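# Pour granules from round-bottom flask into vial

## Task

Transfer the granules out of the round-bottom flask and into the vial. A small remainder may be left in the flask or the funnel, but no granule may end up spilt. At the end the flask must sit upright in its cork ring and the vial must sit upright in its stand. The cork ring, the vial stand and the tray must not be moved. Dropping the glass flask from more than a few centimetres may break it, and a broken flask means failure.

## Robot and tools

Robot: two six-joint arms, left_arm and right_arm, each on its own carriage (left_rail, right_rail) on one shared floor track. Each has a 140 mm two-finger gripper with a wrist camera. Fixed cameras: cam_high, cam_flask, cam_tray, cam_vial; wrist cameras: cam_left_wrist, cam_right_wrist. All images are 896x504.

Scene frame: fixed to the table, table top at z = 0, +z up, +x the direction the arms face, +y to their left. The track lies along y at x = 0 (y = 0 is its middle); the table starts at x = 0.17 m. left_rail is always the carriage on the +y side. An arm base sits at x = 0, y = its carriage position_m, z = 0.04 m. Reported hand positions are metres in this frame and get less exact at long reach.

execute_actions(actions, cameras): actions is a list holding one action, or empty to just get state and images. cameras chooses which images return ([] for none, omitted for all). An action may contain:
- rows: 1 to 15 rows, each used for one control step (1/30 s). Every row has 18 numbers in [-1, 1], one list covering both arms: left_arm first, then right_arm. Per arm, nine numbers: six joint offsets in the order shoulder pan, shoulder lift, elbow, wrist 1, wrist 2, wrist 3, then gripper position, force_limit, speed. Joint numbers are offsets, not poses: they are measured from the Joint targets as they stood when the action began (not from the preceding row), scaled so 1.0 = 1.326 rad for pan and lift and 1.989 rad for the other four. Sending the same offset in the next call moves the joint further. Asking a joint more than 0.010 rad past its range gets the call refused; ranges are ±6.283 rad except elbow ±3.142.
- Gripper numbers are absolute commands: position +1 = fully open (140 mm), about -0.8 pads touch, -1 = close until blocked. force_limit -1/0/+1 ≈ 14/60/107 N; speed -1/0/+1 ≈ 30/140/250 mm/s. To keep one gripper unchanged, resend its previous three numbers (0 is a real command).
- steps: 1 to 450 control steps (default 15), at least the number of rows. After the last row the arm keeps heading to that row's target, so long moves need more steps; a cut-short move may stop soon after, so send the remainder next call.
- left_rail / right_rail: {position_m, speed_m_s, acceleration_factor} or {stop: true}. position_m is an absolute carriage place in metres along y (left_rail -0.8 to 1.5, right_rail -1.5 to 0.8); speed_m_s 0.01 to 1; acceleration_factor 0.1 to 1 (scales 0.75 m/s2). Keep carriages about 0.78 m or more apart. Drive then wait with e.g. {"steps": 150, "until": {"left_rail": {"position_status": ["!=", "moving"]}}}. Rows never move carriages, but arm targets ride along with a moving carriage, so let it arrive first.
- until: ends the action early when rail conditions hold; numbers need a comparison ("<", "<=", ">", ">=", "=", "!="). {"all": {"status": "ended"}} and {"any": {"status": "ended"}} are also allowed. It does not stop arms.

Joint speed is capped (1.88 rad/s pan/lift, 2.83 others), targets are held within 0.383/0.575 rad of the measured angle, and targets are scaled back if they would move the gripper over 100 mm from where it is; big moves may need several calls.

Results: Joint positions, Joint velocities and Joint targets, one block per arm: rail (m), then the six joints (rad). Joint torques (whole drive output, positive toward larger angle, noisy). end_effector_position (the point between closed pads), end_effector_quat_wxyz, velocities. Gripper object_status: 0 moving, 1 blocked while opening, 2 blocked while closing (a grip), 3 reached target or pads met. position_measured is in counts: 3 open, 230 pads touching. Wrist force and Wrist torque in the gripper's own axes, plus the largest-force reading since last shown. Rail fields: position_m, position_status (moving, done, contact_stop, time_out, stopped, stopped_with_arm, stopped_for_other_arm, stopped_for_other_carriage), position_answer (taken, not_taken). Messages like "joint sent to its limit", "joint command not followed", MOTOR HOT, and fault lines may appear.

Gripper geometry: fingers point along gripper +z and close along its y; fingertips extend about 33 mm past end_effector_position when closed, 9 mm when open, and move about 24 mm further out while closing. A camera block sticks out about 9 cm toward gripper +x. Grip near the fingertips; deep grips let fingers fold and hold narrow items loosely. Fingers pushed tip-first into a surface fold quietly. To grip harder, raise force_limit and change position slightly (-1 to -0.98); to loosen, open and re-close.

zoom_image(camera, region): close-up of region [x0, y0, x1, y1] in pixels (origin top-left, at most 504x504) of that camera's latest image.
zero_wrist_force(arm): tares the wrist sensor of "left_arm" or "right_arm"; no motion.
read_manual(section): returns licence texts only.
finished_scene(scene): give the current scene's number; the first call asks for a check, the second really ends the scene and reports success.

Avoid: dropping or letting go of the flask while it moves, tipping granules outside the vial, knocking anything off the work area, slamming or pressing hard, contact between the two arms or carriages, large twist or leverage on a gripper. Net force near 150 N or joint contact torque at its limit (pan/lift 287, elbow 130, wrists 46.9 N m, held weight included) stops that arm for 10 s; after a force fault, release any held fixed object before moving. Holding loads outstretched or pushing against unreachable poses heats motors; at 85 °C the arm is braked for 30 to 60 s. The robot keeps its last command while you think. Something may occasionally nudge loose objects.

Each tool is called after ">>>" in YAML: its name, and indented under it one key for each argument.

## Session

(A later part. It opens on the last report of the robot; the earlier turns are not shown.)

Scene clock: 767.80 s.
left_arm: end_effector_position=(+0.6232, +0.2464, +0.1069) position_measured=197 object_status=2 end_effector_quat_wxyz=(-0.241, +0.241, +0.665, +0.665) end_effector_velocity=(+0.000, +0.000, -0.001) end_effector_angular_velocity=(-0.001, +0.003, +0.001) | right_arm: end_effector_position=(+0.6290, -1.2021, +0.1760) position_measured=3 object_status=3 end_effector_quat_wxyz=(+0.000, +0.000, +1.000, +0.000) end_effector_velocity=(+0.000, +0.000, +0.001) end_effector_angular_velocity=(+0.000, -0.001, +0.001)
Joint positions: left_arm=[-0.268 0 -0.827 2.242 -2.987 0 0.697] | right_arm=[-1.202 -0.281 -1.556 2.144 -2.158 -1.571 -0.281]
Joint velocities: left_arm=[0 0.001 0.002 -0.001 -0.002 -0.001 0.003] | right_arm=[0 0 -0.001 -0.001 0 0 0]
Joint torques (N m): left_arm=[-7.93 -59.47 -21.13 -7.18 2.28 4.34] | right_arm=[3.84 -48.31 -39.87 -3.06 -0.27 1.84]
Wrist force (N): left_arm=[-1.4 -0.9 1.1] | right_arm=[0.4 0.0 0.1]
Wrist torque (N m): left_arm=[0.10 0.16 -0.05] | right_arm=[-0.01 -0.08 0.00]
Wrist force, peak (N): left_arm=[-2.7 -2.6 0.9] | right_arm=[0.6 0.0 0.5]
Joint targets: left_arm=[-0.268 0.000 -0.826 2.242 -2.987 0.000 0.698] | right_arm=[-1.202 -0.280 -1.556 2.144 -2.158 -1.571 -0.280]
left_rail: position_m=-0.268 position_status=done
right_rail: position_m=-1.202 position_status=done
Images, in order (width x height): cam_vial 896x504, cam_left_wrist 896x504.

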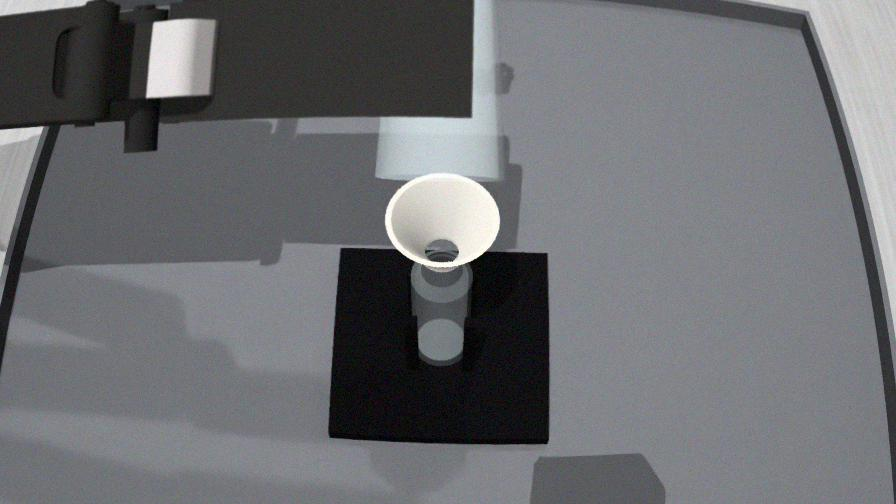

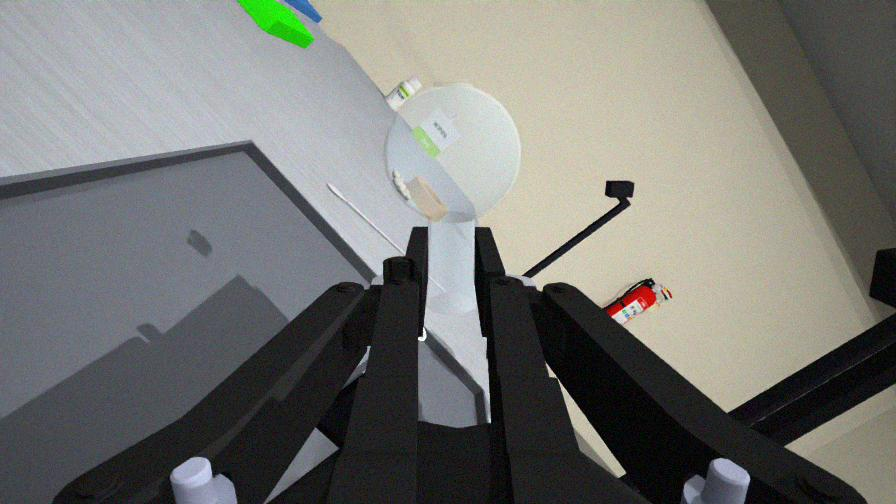

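>>> zoom_image:
  camera: "cam_vial"
  region: [340, 60, 540, 280]

Scaled by 2.291 from the camera's 896x504 image, which has a finer 1280x720 frame.

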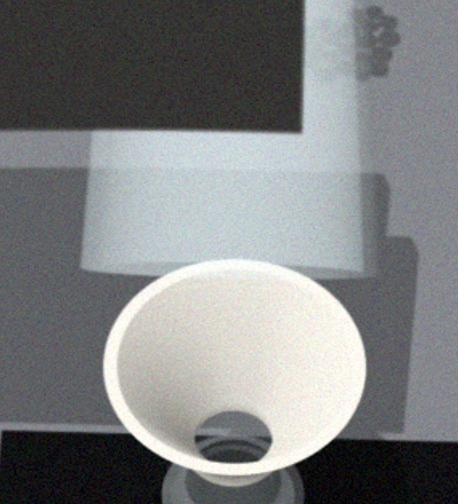

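>>> execute_actions:
  actions:
    - {"rows": [[0,0.000509,0.000199,-0.000538,0,0.001667,-1,-0.5,-0.9,0,0,0,0,0,0,1,1,1],[0,0.001956,0.000763,-0.002067,0,0.006406,-1,-0.5,-0.9,0,0,0,0,0,0,1,1,1],[0,0.004141,0.001615,-0.004375,0,0.013557,-1,-0.5,-0.9,0,0,0,0,0,0,1,1,1],[0,0.0067,0.002613,-0.007080,0,0.021937,-1,-0.5,-0.9,0,0,0,0,0,0,1,1,1],[0,0.009259,0.003610,-0.009784,0,0.030317,-1,-0.5,-0.9,0,0,0,0,0,0,1,1,1],[0,0.011444,0.004462,-0.012092,0,0.037468,-1,-0.5,-0.9,0,0,0,0,0,0,1,1,1],[0,0.012891,0.005026,-0.013621,0,0.042207,-1,-0.5,-0.9,0,0,0,0,0,0,1,1,1],[0,0.0134,0.005225,-0.014159,0,0.043874,-1,-0.5,-0.9,0,0,0,0,0,0,1,1,1]], "steps": 13}
  cameras: ["cam_vial"]

>>> zoom_image:
  camera: "cam_vial"
  region: [340, 90, 540, 290]

Scene clock: 816.37 s.
left_arm: end_effector_position=(+0.6153, +0.2464, +0.0971) position_measured=197 object_status=2 end_effector_quat_wxyz=(-0.270, +0.270, +0.654, +0.653) end_effector_velocity=(+0.000, +0.000, +0.000) end_effector_angular_velocity=(+0.001, +0.001, +0.000) | right_arm: end_effector_position=(+0.6290, -1.2021, +0.1760) position_measured=3 object_status=3 end_effector_quat_wxyz=(+0.000, +0.000, +1.000, +0.000) end_effector_velocity=(+0.000, +0.000, -0.001) end_effector_angular_velocity=(+0.001, +0.001, -0.001)
Joint positions: left_arm=[-0.268 0 -0.809 2.253 -3.015 0 0.785] | right_arm=[-1.202 -0.281 -1.556 2.144 -2.158 -1.571 -0.281]
Joint velocities: left_arm=[0 0 0.001 0 -0.001 0.001 0.001] | right_arm=[0 0 0.002 0 0 0.001 0]
Joint torques (N m): left_arm=[-8.3 -65.41 1.44 -6.06 3.6 3.67] | right_arm=[4.42 -43.59 -39.63 -3.19 -0.14 2.85]
Wrist force (N): left_arm=[-1.0 -1.1 0.8] | right_arm=[0.3 -0.3 0.2]
Wrist torque (N m): left_arm=[0.04 0.07 -0.05] | right_arm=[-0.07 -0.05 0.00]
Wrist force, peak (N): left_arm=[-1.7 -1.6 1.3] | right_arm=[0.7 0.4 0.2]
Joint targets: left_arm=[-0.268 0.000 -0.809 2.253 -3.016 0.000 0.785] | right_arm=[-1.202 -0.280 -1.556 2.144 -2.158 -1.571 -0.280]
left_rail: position_m=-0.268 position_status=done
right_rail: position_m=-1.202 position_status=done
Images, in order (width x height): cam_vial 896x504.

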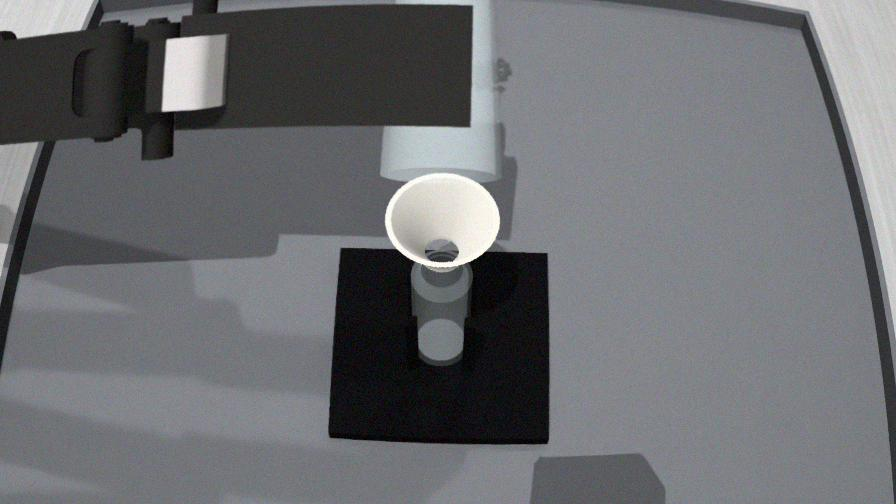

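Scaled by 2.520 from the camera's 896x504 image, which has a finer 1280x720 frame.

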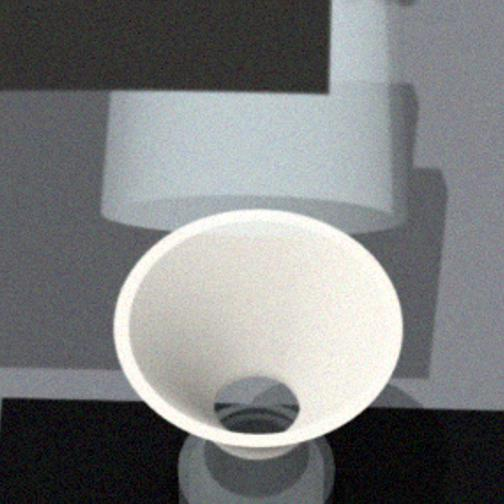

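>>> execute_actions:
  actions:
    - {"rows": [[0,0.000179,-0.000380,0.000260,0,0.004304,-1,-0.5,-0.9,0,0,0,0,0,0,1,1,1],[0,0.000675,-0.001469,0.001018,0,0.017058,-1,-0.5,-0.9,0,0,0,0,0,0,1,1,1],[0,0.001370,-0.003116,0.002203,0,0.037710,-1,-0.5,-0.9,0,0,0,0,0,0,1,1,1],[0,0.002094,-0.005109,0.003714,0,0.065312,-1,-0.5,-0.9,0,0,0,0,0,0,1,1,1],[0,0.002782,-0.007246,0.005392,0,0.098718,-1,-0.5,-0.9,0,0,0,0,0,0,1,1,1],[0,0.003379,-0.009343,0.007090,0,0.136428,-1,-0.5,-0.9,0,0,0,0,0,0,1,1,1],[0,0.004132,-0.011313,0.008558,0,0.176784,-1,-0.5,-0.9,0,0,0,0,0,0,1,1,1],[0,0.004886,-0.013075,0.009818,0,0.218087,-1,-0.5,-0.9,0,0,0,0,0,0,1,1,1],[0,0.005730,-0.014623,0.010803,0,0.258443,-1,-0.5,-0.9,0,0,0,0,0,0,1,1,1],[0,0.006722,-0.015980,0.011499,0,0.296153,-1,-0.5,-0.9,0,0,0,0,0,0,1,1,1],[0,0.007849,-0.017161,0.011928,0,0.329559,-1,-0.5,-0.9,0,0,0,0,0,0,1,1,1],[0,0.009005,-0.018152,0.012149,0,0.357161,-1,-0.5,-0.9,0,0,0,0,0,0,1,1,1],[0,0.010028,-0.018919,0.012234,0,0.377813,-1,-0.5,-0.9,0,0,0,0,0,0,1,1,1],[0,0.010738,-0.019407,0.012249,0,0.390567,-1,-0.5,-0.9,0,0,0,0,0,0,1,1,1],[0,0.010991,-0.019576,0.012249,0,0.394871,-1,-0.5,-0.9,0,0,0,0,0,0,1,1,1]], "steps": 24}
  cameras: ["cam_vial"]

>>> zoom_image:
  camera: "cam_vial"
  region: [340, 90, 540, 390]

Scene clock: 851.80 s.
left_arm: end_effector_position=(+0.6354, +0.2464, +0.0928) position_measured=197 object_status=2 end_effector_quat_wxyz=(+0.499, -0.500, -0.500, -0.500) end_effector_velocity=(+0.000, +0.000, +0.000) end_effector_angular_velocity=(+0.000, +0.005, +0.000) | right_arm: end_effector_position=(+0.6290, -1.2021, +0.1760) position_measured=3 object_status=3 end_effector_quat_wxyz=(+0.000, +0.000, +1.000, +0.000) end_effector_velocity=(+0.000, +0.000, +0.001) end_effector_angular_velocity=(-0.001, -0.002, +0.000)
Joint positions: left_arm=[-0.268 0 -0.794 2.214 -2.991 0 1.57] | right_arm=[-1.202 -0.281 -1.556 2.144 -2.158 -1.571 -0.28]
Joint velocities: left_arm=[0 0 0 0 0.001 0 0.003] | right_arm=[0 0.001 -0.002 0 0.001 0 0]
Joint torques (N m): left_arm=[-8.12 -60.24 -19.79 -2.47 4.17 2.75] | right_arm=[2.71 -45.23 -39.8 -3.47 -0.73 3.02]
Wrist force (N): left_arm=[2.8 -0.7 1.0] | right_arm=[0.1 0.0 0.1]
Wrist torque (N m): left_arm=[0.02 0.36 -0.03] | right_arm=[0.00 -0.01 0.01]
Wrist force, peak (N): left_arm=[2.9 -1.0 1.0] | right_arm=[0.5 0.4 0.5]
Joint targets: left_arm=[-0.268 0.000 -0.794 2.214 -2.991 0.000 1.570] | right_arm=[-1.202 -0.280 -1.556 2.144 -2.158 -1.571 -0.280]
left_rail: position_m=-0.268 position_status=done
right_rail: position_m=-1.202 position_status=done
Images, in order (width x height): cam_vial 896x504.

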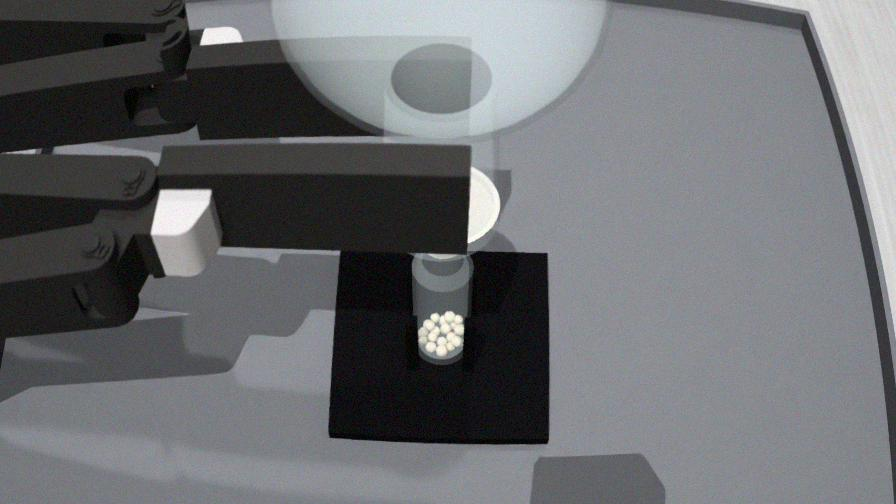

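Scaled by 1.680 from the camera's 896x504 image, which has a finer 1280x720 frame.

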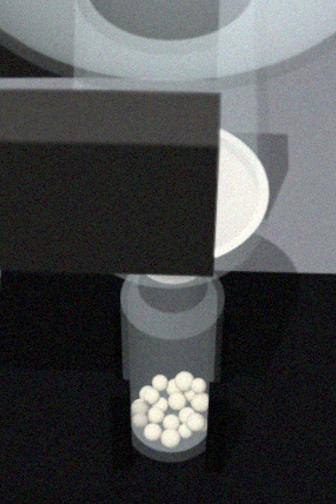

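>>> execute_actions:
  actions: []
  cameras: ["cam_vial", "cam_tray"]

>>> zoom_image:
  camera: "cam_vial"
  region: [390, 290, 490, 380]

Scene clock: 857.00 s.
left_arm: end_effector_position=(+0.6354, +0.2464, +0.0928) position_measured=197 object_status=2 end_effector_quat_wxyz=(+0.500, -0.500, -0.500, -0.500) end_effector_velocity=(+0.000, +0.000, +0.000) end_effector_angular_velocity=(+0.000, -0.001, -0.001) | right_arm: end_effector_position=(+0.6290, -1.2021, +0.1760) position_measured=3 object_status=3 end_effector_quat_wxyz=(+0.000, +0.000, +1.000, +0.000) end_effector_velocity=(+0.000, +0.000, +0.000) end_effector_angular_velocity=(+0.000, +0.000, +0.000)
Joint positions: left_arm=[-0.268 0 -0.794 2.214 -2.991 0 1.57] | right_arm=[-1.202 -0.281 -1.556 2.144 -2.158 -1.571 -0.281]
Joint velocities: left_arm=[0 -0.001 0 0 0 0 0] | right_arm=[0 0.001 0.001 0 -0.001 0 0.001]
Joint torques (N m): left_arm=[-7.37 -61.78 -11.73 -3.48 2.11 2.84] | right_arm=[2.89 -48.76 -40.27 -3.26 -0.65 3.07]
Wrist force (N): left_arm=[2.5 -0.7 1.0] | right_arm=[0.0 0.3 0.0]
Wrist torque (N m): left_arm=[0.03 0.39 -0.02] | right_arm=[0.07 0.00 0.00]
Wrist force, peak (N): left_arm=[3.2 -0.8 0.9] | right_arm=[0.3 0.2 0.5]
Joint targets: left_arm=[-0.268 0.000 -0.794 2.214 -2.991 0.000 1.570] | right_arm=[-1.202 -0.280 -1.556 2.144 -2.158 -1.571 -0.280]
Tool commands: left_gripper/position=-1.0 left_gripper/force_limit=-0.5 left_gripper/speed=-0.9 right_gripper/position=+1.0 right_gripper/force_limit=+1.0 right_gripper/speed=+1.0
left_rail: position_m=-0.268 position_status=done
right_rail: position_m=-1.202 position_status=done
Images, in order (width x height): cam_tray 896x504, cam_vial 896x504.

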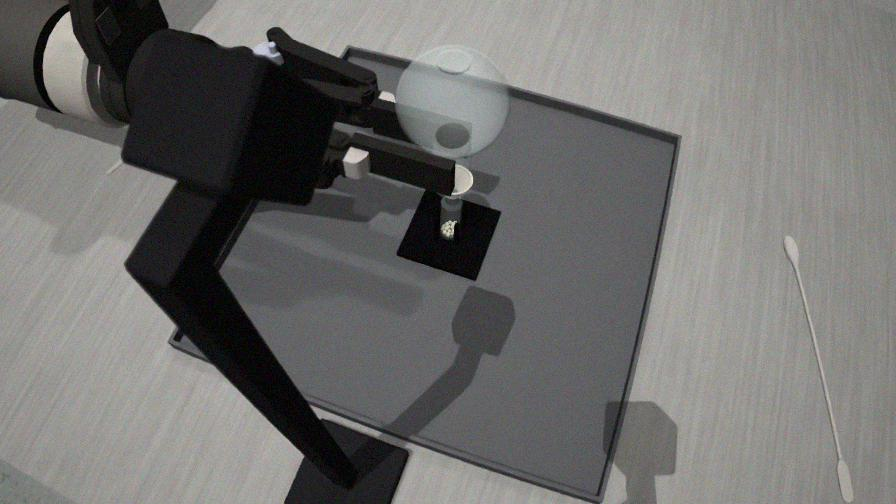

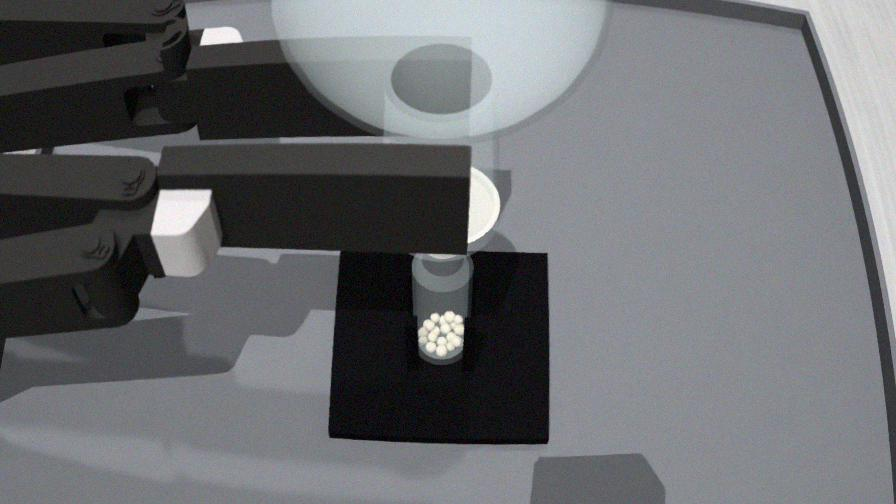

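Scaled by 5.040 from the camera's 896x504 image, which has a finer 1280x720 frame.

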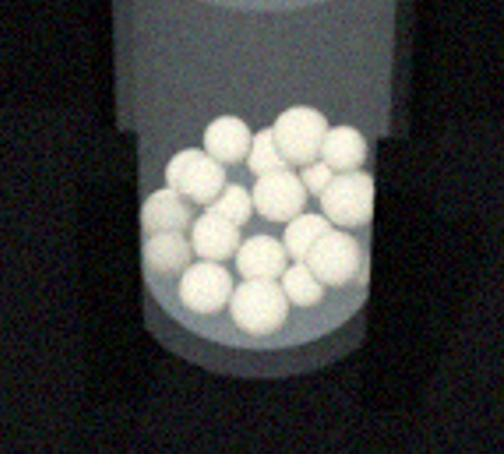

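>>> execute_actions:
  actions:
    - {"rows": [[0,-0.002321,0.000269,0.001284,0,0,-1,-0.5,-0.9,0,0,0,0,0,0,1,1,1],[0,-0.009058,0.001049,0.005009,0,0,-1,-0.5,-0.9,0,0,0,0,0,0,1,1,1],[0,-0.019551,0.002265,0.010812,0,0,-1,-0.5,-0.9,0,0,0,0,0,0,1,1,1],[0,-0.032773,0.003796,0.018123,0,0,-1,-0.5,-0.9,0,0,0,0,0,0,1,1,1],[0,-0.047430,0.005494,0.026228,0,0,-1,-0.5,-0.9,0,0,0,0,0,0,1,1,1],[0,-0.062086,0.007191,0.034333,0,0,-1,-0.5,-0.9,0,0,0,0,0,0,1,1,1],[0,-0.075308,0.008722,0.041644,0,0,-1,-0.5,-0.9,0,0,0,0,0,0,1,1,1],[0,-0.085801,0.009938,0.047447,0,0,-1,-0.5,-0.9,0,0,0,0,0,0,1,1,1],[0,-0.092538,0.010718,0.051172,0,0,-1,-0.5,-0.9,0,0,0,0,0,0,1,1,1],[0,-0.094859,0.010987,0.052456,0,0,-1,-0.5,-0.9,0,0,0,0,0,0,1,1,1]], "steps": 12}
  cameras: ["cam_vial"]

>>> zoom_image:
  camera: "cam_vial"
  region: [340, 150, 540, 370]

Scene clock: 921.63 s.
left_arm: end_effector_position=(+0.6354, +0.2464, +0.1549) position_measured=197 object_status=2 end_effector_quat_wxyz=(+0.500, -0.500, -0.500, -0.500) end_effector_velocity=(+0.000, +0.000, +0.002) end_effector_angular_velocity=(+0.000, -0.001, +0.000) | right_arm: end_effector_position=(+0.6290, -1.2021, +0.1760) position_measured=3 object_status=3 end_effector_quat_wxyz=(+0.000, +0.000, +1.000, +0.000) end_effector_velocity=(+0.000, -0.001, -0.001) end_effector_angular_velocity=(+0.000, +0.001, -0.001)
Joint positions: left_arm=[-0.268 0 -0.92 2.235 -2.887 0 1.57] | right_arm=[-1.202 -0.281 -1.556 2.144 -2.158 -1.571 -0.28]
Joint velocities: left_arm=[0 0 -0.003 0 0.002 0 -0.001] | right_arm=[0 -0.001 0 0.001 0 0 -0.001]
Joint torques (N m): left_arm=[-7.6 -83.87 -5.02 -2.64 2.91 2.68] | right_arm=[3.72 -47.93 -39.67 -3.07 -0.96 3.01]
Wrist force (N): left_arm=[-1.8 -1.5 0.8] | right_arm=[0.3 -0.2 0.3]
Wrist torque (N m): left_arm=[-0.12 0.15 -0.03] | right_arm=[-0.04 -0.07 0.01]
Wrist force, peak (N): left_arm=[-4.2 -1.4 1.0] | right_arm=[0.5 0.5 0.4]
Joint targets: left_arm=[-0.268 0.000 -0.920 2.236 -2.887 0.000 1.570] | right_arm=[-1.202 -0.280 -1.556 2.144 -2.158 -1.571 -0.280]
left_rail: position_m=-0.268 position_status=done
right_rail: position_m=-1.202 position_status=done
Images, in order (width x height): cam_vial 896x504.

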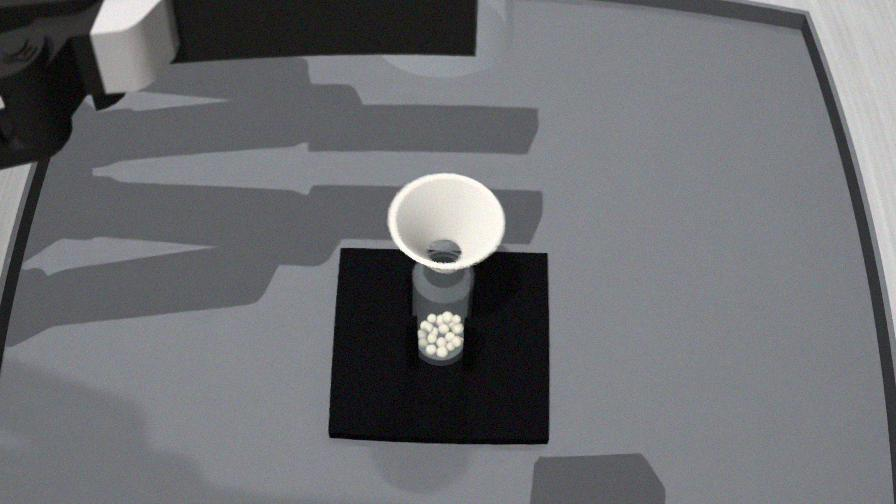

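Scaled by 2.291 from the camera's 896x504 image, which has a finer 1280x720 frame.

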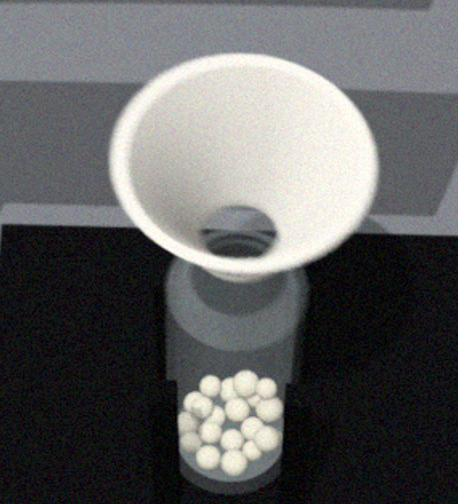

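>>> zoom_image:
  camera: "cam_vial"
  region: [375, 160, 515, 300]

Scaled by 3.600 from the camera's 896x504 image, which has a finer 1280x720 frame.

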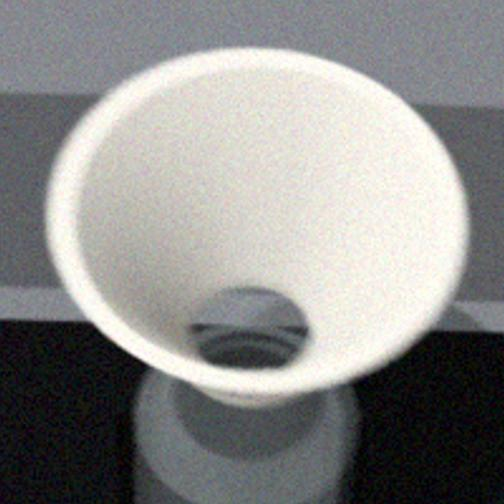

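>>> execute_actions:
  actions: []
  cameras: ["cam_vial"]

>>> zoom_image:
  camera: "cam_vial"
  region: [375, 160, 515, 300]

Scene clock: 942.60 s.
left_arm: end_effector_position=(+0.6354, +0.2464, +0.1551) position_measured=197 object_status=2 end_effector_quat_wxyz=(+0.500, -0.500, -0.500, -0.500) end_effector_velocity=(+0.000, +0.001, +0.000) end_effector_angular_velocity=(-0.001, +0.000, +0.001) | right_arm: end_effector_position=(+0.6290, -1.2021, +0.1760) position_measured=3 object_status=3 end_effector_quat_wxyz=(+0.000, +0.000, +1.000, +0.000) end_effector_velocity=(+0.000, +0.000, +0.000) end_effector_angular_velocity=(-0.001, -0.001, +0.000)
Joint positions: left_arm=[-0.268 0 -0.92 2.236 -2.887 0 1.57] | right_arm=[-1.202 -0.281 -1.556 2.144 -2.158 -1.571 -0.281]
Joint velocities: left_arm=[0 0.001 0 0 0 -0.001 0] | right_arm=[0 0 0 -0.001 -0.001 0 0]
Joint torques (N m): left_arm=[-7.76 -85.88 -22.53 -5.6 5.33 2.96] | right_arm=[1.08 -45.21 -39.31 -3.52 -0.54 2.57]
Wrist force (N): left_arm=[-2.0 -1.7 0.7] | right_arm=[0.4 0.2 0.2]
Wrist torque (N m): left_arm=[-0.18 0.20 -0.02] | right_arm=[0.04 -0.07 0.00]
Wrist force, peak (N): left_arm=[-2.6 -1.5 1.0] | right_arm=[0.5 0.7 0.0]
Joint targets: left_arm=[-0.268 0.000 -0.920 2.236 -2.887 0.000 1.570] | right_arm=[-1.202 -0.280 -1.556 2.144 -2.158 -1.571 -0.280]
Tool commands: left_gripper/position=-1.0 left_gripper/force_limit=-0.5 left_gripper/speed=-0.9 right_gripper/position=+1.0 right_gripper/force_limit=+1.0 right_gripper/speed=+1.0
left_rail: position_m=-0.268 position_status=done
right_rail: position_m=-1.202 position_status=done
Images, in order (width x height): cam_vial 896x504.

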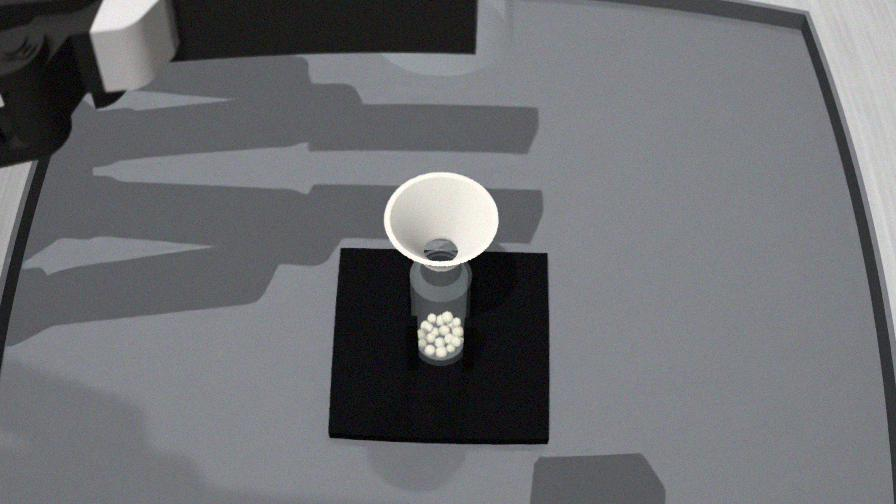

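Scaled by 3.600 from the camera's 896x504 image, which has a finer 1280x720 frame.

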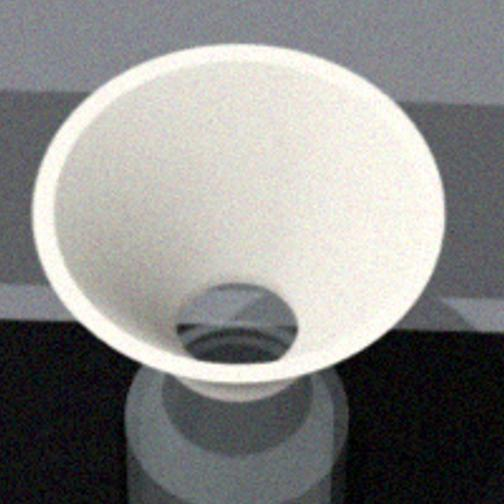

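>>> execute_actions:
  actions:
    - {"left_rail": {"position_m": 0.3529, "speed_m_s": 1.0, "acceleration_factor": 0.7}, "rows": [[0,-0.001750,0.000138,0.001030,0,-0.002715,-1,-0.5,-0.9,0,0,0,0,0,0,1,1,1],[0,-0.006927,0.000533,0.004090,0,-0.010895,-1,-0.5,-0.9,0,0,0,0,0,0,1,1,1],[0,-0.015283,0.001128,0.009071,0,-0.024510,-1,-0.5,-0.9,0,0,0,0,0,0,1,1,1],[0,-0.026400,0.001837,0.015780,0,-0.043575,-1,-0.5,-0.9,0,0,0,0,0,0,1,1,1],[0,-0.039776,0.002564,0.023979,0,-0.068084,-1,-0.5,-0.9,0,0,0,0,0,0,1,1,1],[0,-0.054771,0.003211,0.033338,0,-0.098039,-1,-0.5,-0.9,0,0,0,0,0,0,1,1,1],[0,-0.070697,0.003701,0.043476,0,-0.133444,-1,-0.5,-0.9,0,0,0,0,0,0,1,1,1],[0,-0.086866,0.003985,0.053982,0,-0.174294,-1,-0.5,-0.9,0,0,0,0,0,0,1,1,1],[0,-0.102536,0.004050,0.064375,0,-0.217863,-1,-0.5,-0.9,0,0,0,0,0,0,1,1,1],[0,-0.117065,0.003921,0.074200,0,-0.261438,-1,-0.5,-0.9,0,0,0,0,0,0,1,1,1],[0,-0.129844,0.003653,0.082996,0,-0.305013,-1,-0.5,-0.9,0,0,0,0,0,0,1,1,1],[0,-0.140337,0.003323,0.090328,0,-0.348582,-1,-0.5,-0.9,0,0,0,0,0,0,1,1,1],[0,-0.148150,0.003012,0.095853,0,-0.392157,-1,-0.5,-0.9,0,0,0,0,0,0,1,1,1],[0,-0.152958,0.002792,0.099282,0,-0.435732,-1,-0.5,-0.9,0,0,0,0,0,0,1,1,1],[0,-0.154579,0.002713,0.100441,0,-0.985420,-1,-0.5,-0.9,0,0,0,0,0,0,1,1,1]], "steps": 150, "until": {"left_rail": {"position_status": ["!=", "moving"]}}}
  cameras: ["cam_vial", "cam_flask"]

Scene clock: 998.60 s.
left_arm: end_effector_position=(+0.6352, +0.8675, +0.2600) position_measured=197 object_status=2 end_effector_quat_wxyz=(+0.137, -0.137, +0.694, +0.694) end_effector_velocity=(+0.001, +0.001, +0.000) end_effector_angular_velocity=(+0.000, +0.000, -0.001) | right_arm: end_effector_position=(+0.6290, -1.2021, +0.1760) position_measured=3 object_status=3 end_effector_quat_wxyz=(+0.000, +0.000, +1.000, +0.000) end_effector_velocity=(+0.000, +0.000, +0.000) end_effector_angular_velocity=(+0.000, -0.002, +0.000)
Joint positions: left_arm=[0.353 0 -1.125 2.241 -2.687 0 -0.389] | right_arm=[-1.202 -0.281 -1.556 2.144 -2.158 -1.571 -0.28]
Joint velocities: left_arm=[0.001 -0.001 0 -0.001 0 0 0.001] | right_arm=[0 0 -0.001 0.001 -0.001 0 0]
Joint torques (N m): left_arm=[7.95 -78.1 -29.25 -3.35 5.64 -2.06] | right_arm=[3.32 -43.98 -38.9 -3.76 -0.98 2.3]
Wrist force (N): left_arm=[0.3 -0.9 0.4] | right_arm=[0.2 0.0 0.0]
Wrist torque (N m): left_arm=[-0.02 -0.19 -0.11] | right_arm=[0.00 -0.03 0.01]
Wrist force, peak (N): left_arm=[-4.3 -1.5 -0.3] | right_arm=[0.7 0.3 0.4]
Joint targets: left_arm=[0.353 0.000 -1.125 2.241 -2.687 0.000 -0.389] | right_arm=[-1.202 -0.280 -1.556 2.144 -2.158 -1.571 -0.280]
left_rail: position_m=0.353 position_status=done
right_rail: position_m=-1.202 position_status=done
Images, in order (width x height): cam_flask 896x504, cam_vial 896x504.

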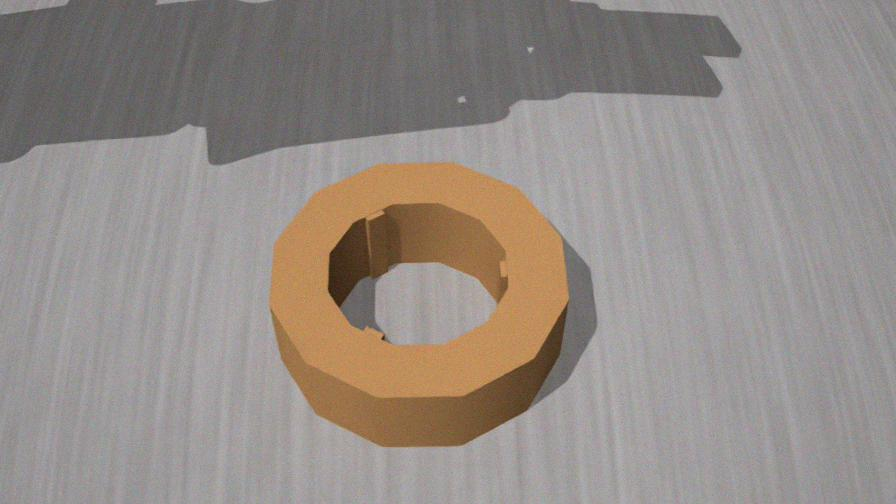

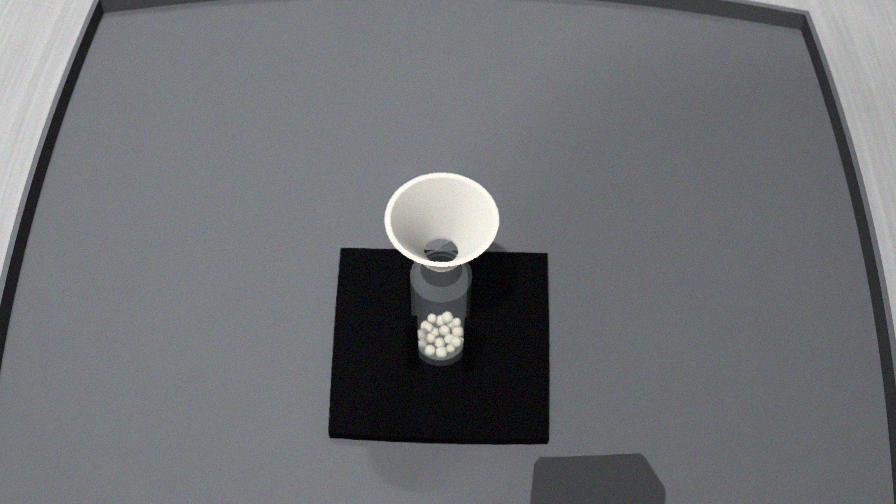

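>>> execute_actions:
  actions:
    - {"rows": [[0,0.001600,-0.000347,-0.000720,0,-0.004495,-1,-0.5,-0.9,0,0,0,0,0,0,1,1,1],[0,0.006342,-0.001374,-0.002854,0,-0.017816,-1,-0.5,-0.9,0,0,0,0,0,0,1,1,1],[0,0.014020,-0.003038,-0.006309,0,-0.039386,-1,-0.5,-0.9,0,0,0,0,0,0,1,1,1],[0,0.024282,-0.005261,-0.010927,0,-0.068214,-1,-0.5,-0.9,0,0,0,0,0,0,1,1,1],[0,0.036701,-0.007952,-0.016516,0,-0.103105,-1,-0.5,-0.9,0,0,0,0,0,0,1,1,1],[0,0.050721,-0.010989,-0.022824,0,-0.142490,-1,-0.5,-0.9,0,0,0,0,0,0,1,1,1],[0,0.065725,-0.014240,-0.029576,0,-0.184640,-1,-0.5,-0.9,0,0,0,0,0,0,1,1,1],[0,0.081080,-0.017567,-0.036486,0,-0.227778,-1,-0.5,-0.9,0,0,0,0,0,0,1,1,1],[0,0.096084,-0.020818,-0.043238,0,-0.269928,-1,-0.5,-0.9,0,0,0,0,0,0,1,1,1],[0,0.110104,-0.023855,-0.049547,0,-0.309314,-1,-0.5,-0.9,0,0,0,0,0,0,1,1,1],[0,0.122523,-0.026546,-0.055135,0,-0.344204,-1,-0.5,-0.9,0,0,0,0,0,0,1,1,1],[0,0.132785,-0.028769,-0.059753,0,-0.373032,-1,-0.5,-0.9,0,0,0,0,0,0,1,1,1],[0,0.140463,-0.030433,-0.063208,0,-0.394602,-1,-0.5,-0.9,0,0,0,0,0,0,1,1,1],[0,0.145205,-0.031460,-0.065342,0,-0.407923,-1,-0.5,-0.9,0,0,0,0,0,0,1,1,1],[0,0.146805,-0.031807,-0.066062,0,-0.412418,-1,-0.5,-0.9,0,0,0,0,0,0,1,1,1]], "steps": 18}
  cameras: ["cam_flask"]

Scene clock: 1022.70 s.
left_arm: end_effector_position=(+0.6676, +0.8676, +0.1701) position_measured=197 object_status=2 end_effector_quat_wxyz=(+0.402, -0.402, +0.582, +0.582) end_effector_velocity=(+0.000, +0.000, +0.000) end_effector_angular_velocity=(+0.001, -0.003, +0.001) | right_arm: end_effector_position=(+0.6290, -1.2021, +0.1760) position_measured=3 object_status=3 end_effector_quat_wxyz=(+0.000, +0.000, +1.000, +0.000) end_effector_velocity=(+0.001, -0.002, +0.000) end_effector_angular_velocity=(-0.001, +0.000, -0.002)
Joint positions: left_arm=[0.353 0 -0.93 2.178 -2.819 0 -1.209] | right_arm=[-1.202 -0.281 -1.556 2.144 -2.158 -1.571 -0.28]
Joint velocities: left_arm=[0 0.001 0.001 0 0 0.001 -0.003] | right_arm=[0 -0.002 0.001 -0.001 0 -0.001 0]
Joint torques (N m): left_arm=[7.23 -60.9 -28.09 -6.43 5.75 -2.22] | right_arm=[2.19 -46.3 -38.97 -4 -0.44 2.78]
Wrist force (N): left_arm=[0.1 -0.8 -0.6] | right_arm=[0.3 0.3 -0.2]
Wrist torque (N m): left_arm=[-0.16 -0.18 -0.13] | right_arm=[0.07 -0.06 0.01]
Wrist force, peak (N): left_arm=[1.6 -2.6 -0.2] | right_arm=[0.3 0.6 0.3]
Joint targets: left_arm=[0.353 0.000 -0.930 2.178 -2.819 0.000 -1.210] | right_arm=[-1.202 -0.280 -1.556 2.144 -2.158 -1.571 -0.280]
left_rail: position_m=0.353 position_status=done
right_rail: position_m=-1.202 position_status=done
Images, in order (width x height): cam_flask 896x504.

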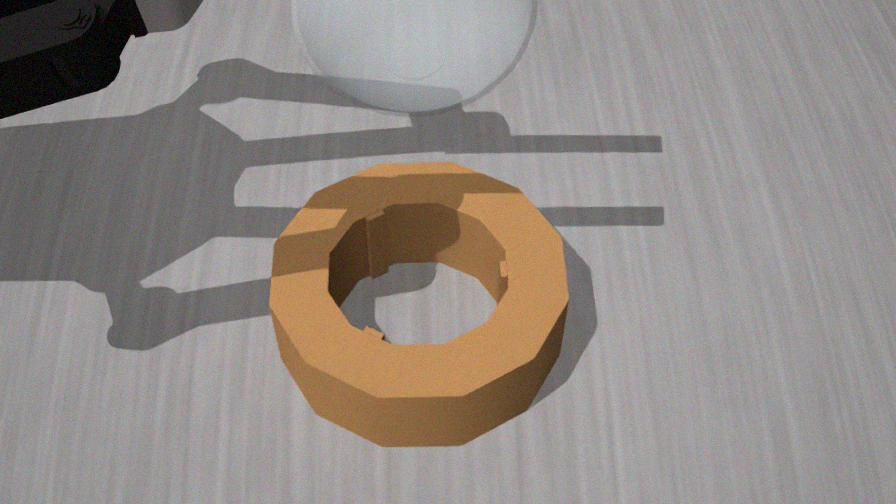

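>>> execute_actions:
  actions:
    - {"rows": [[0,0.001002,-0.000063,-0.000603,0,-0.004446,-1,-0.5,-0.9,0,0,0,0,0,0,1,1,1],[0,0.003969,-0.000256,-0.002386,0,-0.017350,-1,-0.5,-0.9,0,0,0,0,0,0,1,1,1],[0,0.008775,-0.000583,-0.005259,0,-0.037450,-1,-0.5,-0.9,0,0,0,0,0,0,1,1,1],[0,0.015198,-0.001049,-0.009069,0,-0.062775,-1,-0.5,-0.9,0,0,0,0,0,0,1,1,1],[0,0.022971,-0.001658,-0.013638,0,-0.090850,-1,-0.5,-0.9,0,0,0,0,0,0,1,1,1],[0,0.031746,-0.002404,-0.018738,0,-0.118924,-1,-0.5,-0.9,0,0,0,0,0,0,1,1,1],[0,0.041136,-0.003271,-0.024129,0,-0.144249,-1,-0.5,-0.9,0,0,0,0,0,0,1,1,1],[0,0.050748,-0.004232,-0.029574,0,-0.164349,-1,-0.5,-0.9,0,0,0,0,0,0,1,1,1],[0,0.060138,-0.005245,-0.034825,0,-0.177253,-1,-0.5,-0.9,0,0,0,0,0,0,1,1,1],[0,0.068913,-0.006255,-0.039669,0,-0.181699,-1,-0.5,-0.9,0,0,0,0,0,0,1,1,1],[0,0.076686,-0.007202,-0.043908,0,-0.181699,-1,-0.5,-0.9,0,0,0,0,0,0,1,1,1],[0,0.083109,-0.008022,-0.047376,0,-0.181699,-1,-0.5,-0.9,0,0,0,0,0,0,1,1,1],[0,0.087915,-0.008657,-0.049949,0,-0.181699,-1,-0.5,-0.9,0,0,0,0,0,0,1,1,1],[0,0.090882,-0.009058,-0.051530,0,-0.181699,-1,-0.5,-0.9,0,0,0,0,0,0,1,1,1],[0,0.091884,-0.009195,-0.052061,0,-0.181699,-1,-0.5,-0.9,0,0,0,0,0,0,1,1,1]], "steps": 18}
  cameras: ["cam_flask", "cam_left_wrist"]

Scene clock: 1049.37 s.
left_arm: end_effector_position=(+0.6677, +0.8676, +0.1062) position_measured=197 object_status=2 end_effector_quat_wxyz=(+0.500, -0.500, +0.500, +0.500) end_effector_velocity=(+0.000, -0.001, -0.002) end_effector_angular_velocity=(+0.000, -0.002, -0.001) | right_arm: end_effector_position=(+0.6290, -1.2021, +0.1760) position_measured=3 object_status=3 end_effector_quat_wxyz=(+0.000, +0.000, +1.000, +0.000) end_effector_velocity=(+0.000, +0.000, +0.000) end_effector_angular_velocity=(+0.002, +0.001, -0.001)
Joint positions: left_arm=[0.353 0 -0.809 2.159 -2.922 0 -1.57] | right_arm=[-1.202 -0.281 -1.556 2.144 -2.158 -1.571 -0.28]
Joint velocities: left_arm=[0 -0.001 0.002 0.001 -0.002 0 -0.003] | right_arm=[0 -0.001 0.001 -0.001 0.001 0.001 0]
Joint torques (N m): left_arm=[8.12 -65.14 -24.31 -6.81 5.45 -2.64] | right_arm=[2.99 -45.66 -39.68 -3.5 -0.86 2.68]
Wrist force (N): left_arm=[0.3 -0.1 0.2] | right_arm=[0.4 0.3 0.2]
Wrist torque (N m): left_arm=[-0.06 -0.28 -0.14] | right_arm=[0.06 -0.09 0.01]
Wrist force, peak (N): left_arm=[1.2 -0.9 -0.2] | right_arm=[0.7 0.3 0.2]
Joint targets: left_arm=[0.353 0.000 -0.808 2.159 -2.922 0.000 -1.571] | right_arm=[-1.202 -0.280 -1.556 2.144 -2.158 -1.571 -0.280]
left_rail: position_m=0.353 position_status=done
right_rail: position_m=-1.202 position_status=done
Images, in order (width x height): cam_flask 896x504, cam_left_wrist 896x504.

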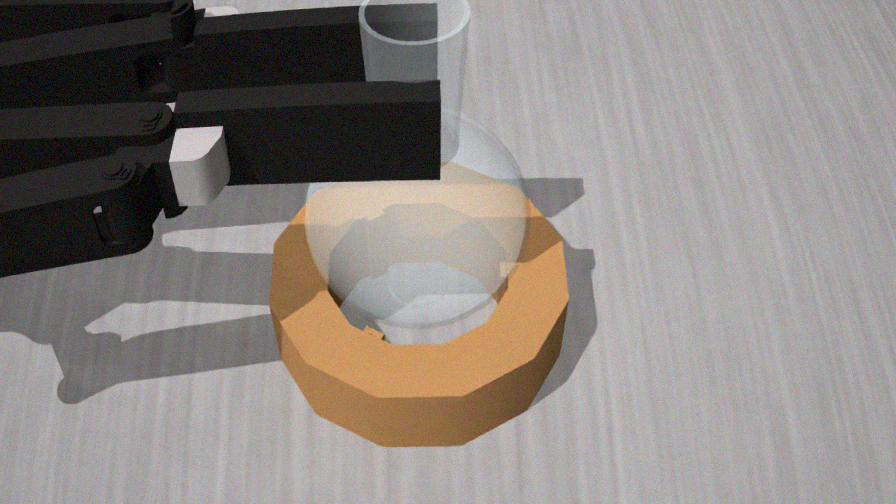

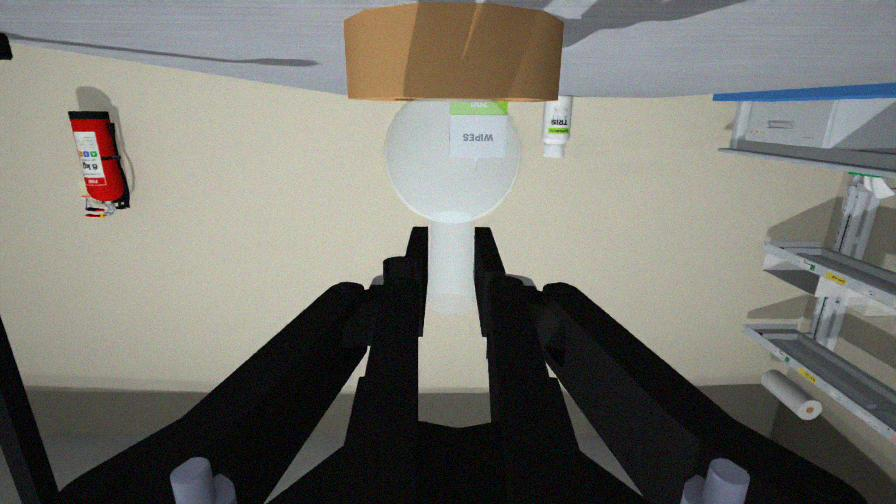

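I'll check the current state before lowering the flask into its ring.

>>> execute_actions:
  actions: []
  cameras: ["cam_flask"]

Scene clock: 1066.93 s.
left_arm: end_effector_position=(+0.6677, +0.8676, +0.1060) position_measured=197 object_status=2 end_effector_quat_wxyz=(+0.500, -0.500, +0.500, +0.500) end_effector_velocity=(+0.000, +0.000, +0.000) end_effector_angular_velocity=(+0.000, -0.002, +0.000) | right_arm: end_effector_position=(+0.6290, -1.2021, +0.1760) position_measured=3 object_status=3 end_effector_quat_wxyz=(+0.000, +0.000, +1.000, +0.000) end_effector_velocity=(+0.001, -0.001, +0.001) end_effector_angular_velocity=(-0.001, -0.003, -0.001)
Joint positions: left_arm=[0.353 0 -0.808 2.159 -2.922 0 -1.571] | right_arm=[-1.202 -0.281 -1.556 2.144 -2.158 -1.571 -0.28]
Joint velocities: left_arm=[0 0 0 -0.001 0 0 -0.001] | right_arm=[0 -0.001 0 -0.001 -0.002 0 0]
Joint torques (N m): left_arm=[7.42 -66.55 -15.11 -5.77 5.44 -2.07] | right_arm=[2.67 -45.24 -39.13 -3.72 -0.88 2.66]
Wrist force (N): left_arm=[0.1 -0.5 0.2] | right_arm=[0.1 -0.1 0.0]
Wrist torque (N m): left_arm=[-0.14 -0.25 -0.14] | right_arm=[-0.02 -0.01 0.01]
Wrist force, peak (N): left_arm=[0.1 -0.9 -0.2] | right_arm=[0.4 0.4 0.3]
Joint targets: left_arm=[0.353 0.000 -0.808 2.159 -2.922 0.000 -1.571] | right_arm=[-1.202 -0.280 -1.556 2.144 -2.158 -1.571 -0.280]
Tool commands: left_gripper/position=-1.0 left_gripper/force_limit=-0.5 left_gripper/speed=-0.9 right_gripper/position=+1.0 right_gripper/force_limit=+1.0 right_gripper/speed=+1.0
left_rail: position_m=0.353 position_status=done
right_rail: position_m=-1.202 position_status=done
Images, in order (width x height): cam_flask 896x504.

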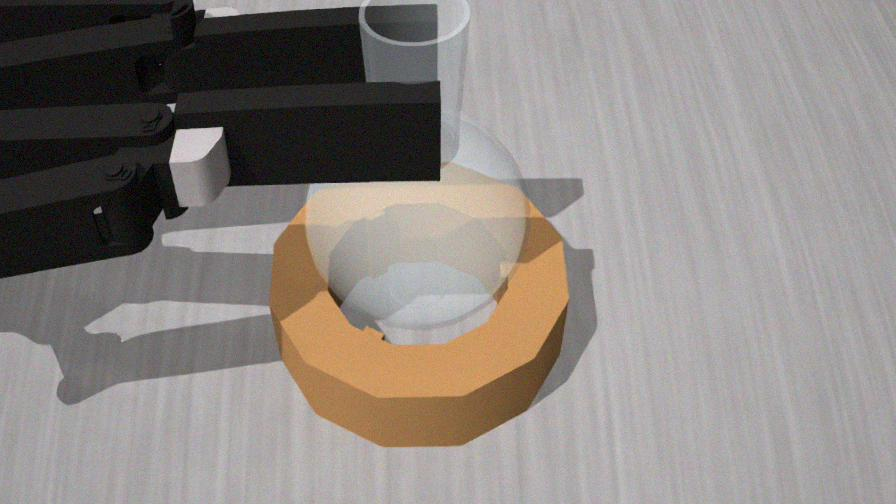

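>>> execute_actions:
  actions:
    - {"rows":[[0,0.000165,-0.000023,-0.000087,0,0,-1,-0.5,-0.9,0,0,0,0,0,0,1,1,1],[0,0.000633,-0.000089,-0.000333,0,0,-1,-0.5,-0.9,0,0,0,0,0,0,1,1,1],[0,0.001339,-0.000188,-0.000705,0,0,-1,-0.5,-0.9,0,0,0,0,0,0,1,1,1],[0,0.002167,-0.000304,-0.001141,0,0,-1,-0.5,-0.9,0,0,0,0,0,0,1,1,1],[0,0.002995,-0.000420,-0.001577,0,0,-1,-0.5,-0.9,0,0,0,0,0,0,1,1,1],[0,0.003701,-0.000519,-0.001949,0,0,-1,-0.5,-0.9,0,0,0,0,0,0,1,1,1],[0,0.004169,-0.000585,-0.002195,0,0,-1,-0.5,-0.9,0,0,0,0,0,0,1,1,1],[0,0.004334,-0.000608,-0.002282,0,0,-1,-0.5,-0.9,0,0,0,0,0,0,1,1,1]],"steps":10}
  cameras: ["cam_flask"]

Scene clock: 1077.90 s.
left_arm: end_effector_position=(+0.6676, +0.8676, +0.1032) position_measured=197 object_status=2 end_effector_quat_wxyz=(+0.500, -0.500, +0.500, +0.500) end_effector_velocity=(+0.000, +0.001, -0.001) end_effector_angular_velocity=(+0.000, -0.002, +0.001) | right_arm: end_effector_position=(+0.6290, -1.2021, +0.1760) position_measured=3 object_status=3 end_effector_quat_wxyz=(+0.000, +0.000, +1.000, +0.000) end_effector_velocity=(-0.001, +0.000, -0.002) end_effector_angular_velocity=(+0.000, +0.003, +0.001)
Joint positions: left_arm=[0.353 0 -0.803 2.158 -2.926 0 -1.571] | right_arm=[-1.202 -0.281 -1.556 2.144 -2.158 -1.571 -0.28]
Joint velocities: left_arm=[0 0.001 0.003 -0.001 -0.002 0 -0.002] | right_arm=[0 0.001 0.002 0.001 0 -0.001 0]
Joint torques (N m): left_arm=[7.37 -63.75 -23 -6.78 5.63 -2.14] | right_arm=[0.59 -44.89 -39.46 -3.83 -0.67 2.76]
Wrist force (N): left_arm=[0.0 -0.3 -0.6] | right_arm=[0.0 0.2 -0.1]
Wrist torque (N m): left_arm=[-0.10 -0.21 -0.13] | right_arm=[0.03 0.02 0.00]
Wrist force, peak (N): left_arm=[0.6 -0.8 0.0] | right_arm=[0.4 -0.3 -0.3]
Joint targets: left_arm=[0.353 0.000 -0.803 2.158 -2.927 0.000 -1.571] | right_arm=[-1.202 -0.280 -1.556 2.144 -2.158 -1.571 -0.280]
left_rail: position_m=0.353 position_status=done
right_rail: position_m=-1.202 position_status=done
Images, in order (width x height): cam_flask 896x504.

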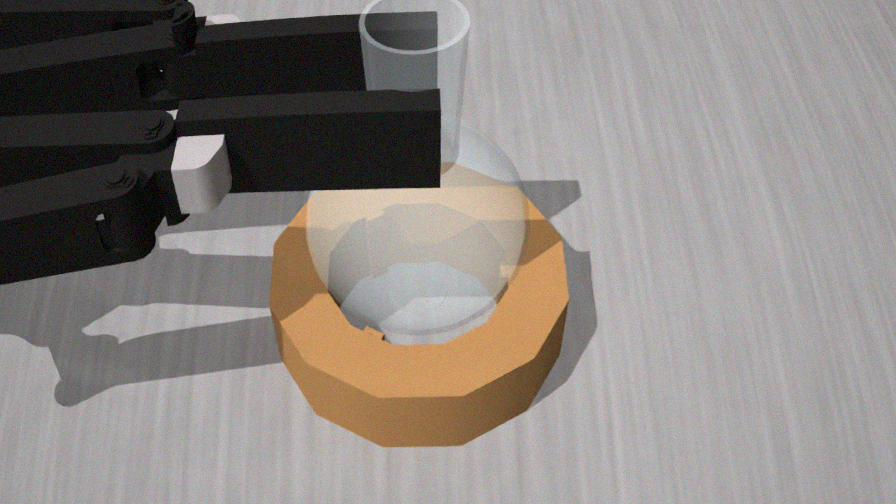

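>>> execute_actions:
  actions:
    - {"rows":[[0,0.000361,-0.000051,-0.000190,0,0,-1,-0.5,-0.9,0,0,0,0,0,0,1,1,1],[0,0.000723,-0.000101,-0.000380,0,0,-1,-0.5,-0.9,0,0,0,0,0,0,1,1,1],[0,0.001084,-0.000152,-0.000571,0,0,-1,-0.5,-0.9,0,0,0,0,0,0,1,1,1],[0,0.001445,-0.000203,-0.000761,0,0,-1,-0.5,-0.9,0,0,0,0,0,0,1,1,1]],"steps":5}
  cameras: ["cam_flask"]

Scene clock: 1084.40 s.
left_arm: end_effector_position=(+0.6676, +0.8676, +0.1021) position_measured=197 object_status=2 end_effector_quat_wxyz=(+0.500, -0.500, +0.500, +0.500) end_effector_velocity=(+0.000, +0.000, -0.001) end_effector_angular_velocity=(+0.000, -0.001, +0.000) | right_arm: end_effector_position=(+0.6290, -1.2021, +0.1760) position_measured=3 object_status=3 end_effector_quat_wxyz=(+0.000, +0.000, +1.000, +0.000) end_effector_velocity=(+0.000, +0.000, +0.000) end_effector_angular_velocity=(-0.001, +0.001, +0.000)
Joint positions: left_arm=[0.353 0 -0.801 2.158 -2.928 0 -1.571] | right_arm=[-1.202 -0.281 -1.556 2.144 -2.158 -1.571 -0.281]
Joint velocities: left_arm=[0 0 0.002 0 -0.002 0 -0.002] | right_arm=[0 0 0.001 0 0 -0.001 0]
Joint torques (N m): left_arm=[6.1 -70.33 -22.63 -6.47 5.34 -2.03] | right_arm=[5.12 -47.19 -38.97 -3.67 -0.73 2.2]
Wrist force (N): left_arm=[-0.1 -0.3 -0.2] | right_arm=[0.1 0.2 0.2]
Wrist torque (N m): left_arm=[-0.10 -0.19 -0.14] | right_arm=[0.05 -0.02 0.00]
Wrist force, peak (N): left_arm=[-0.4 -0.6 -0.3] | right_arm=[0.4 0.3 -0.4]
Joint targets: left_arm=[0.353 0.000 -0.801 2.158 -2.928 0.000 -1.571] | right_arm=[-1.202 -0.280 -1.556 2.144 -2.158 -1.571 -0.280]
left_rail: position_m=0.353 position_status=done
right_rail: position_m=-1.202 position_status=done
Images, in order (width x height): cam_flask 896x504.

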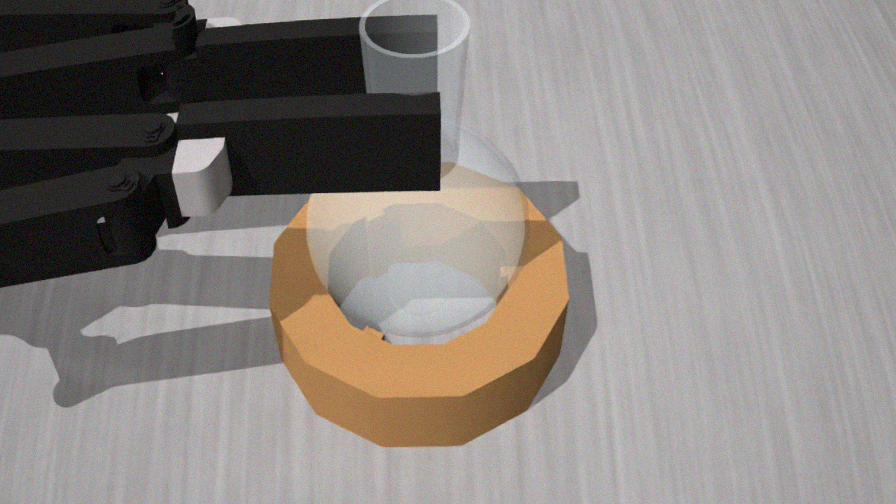

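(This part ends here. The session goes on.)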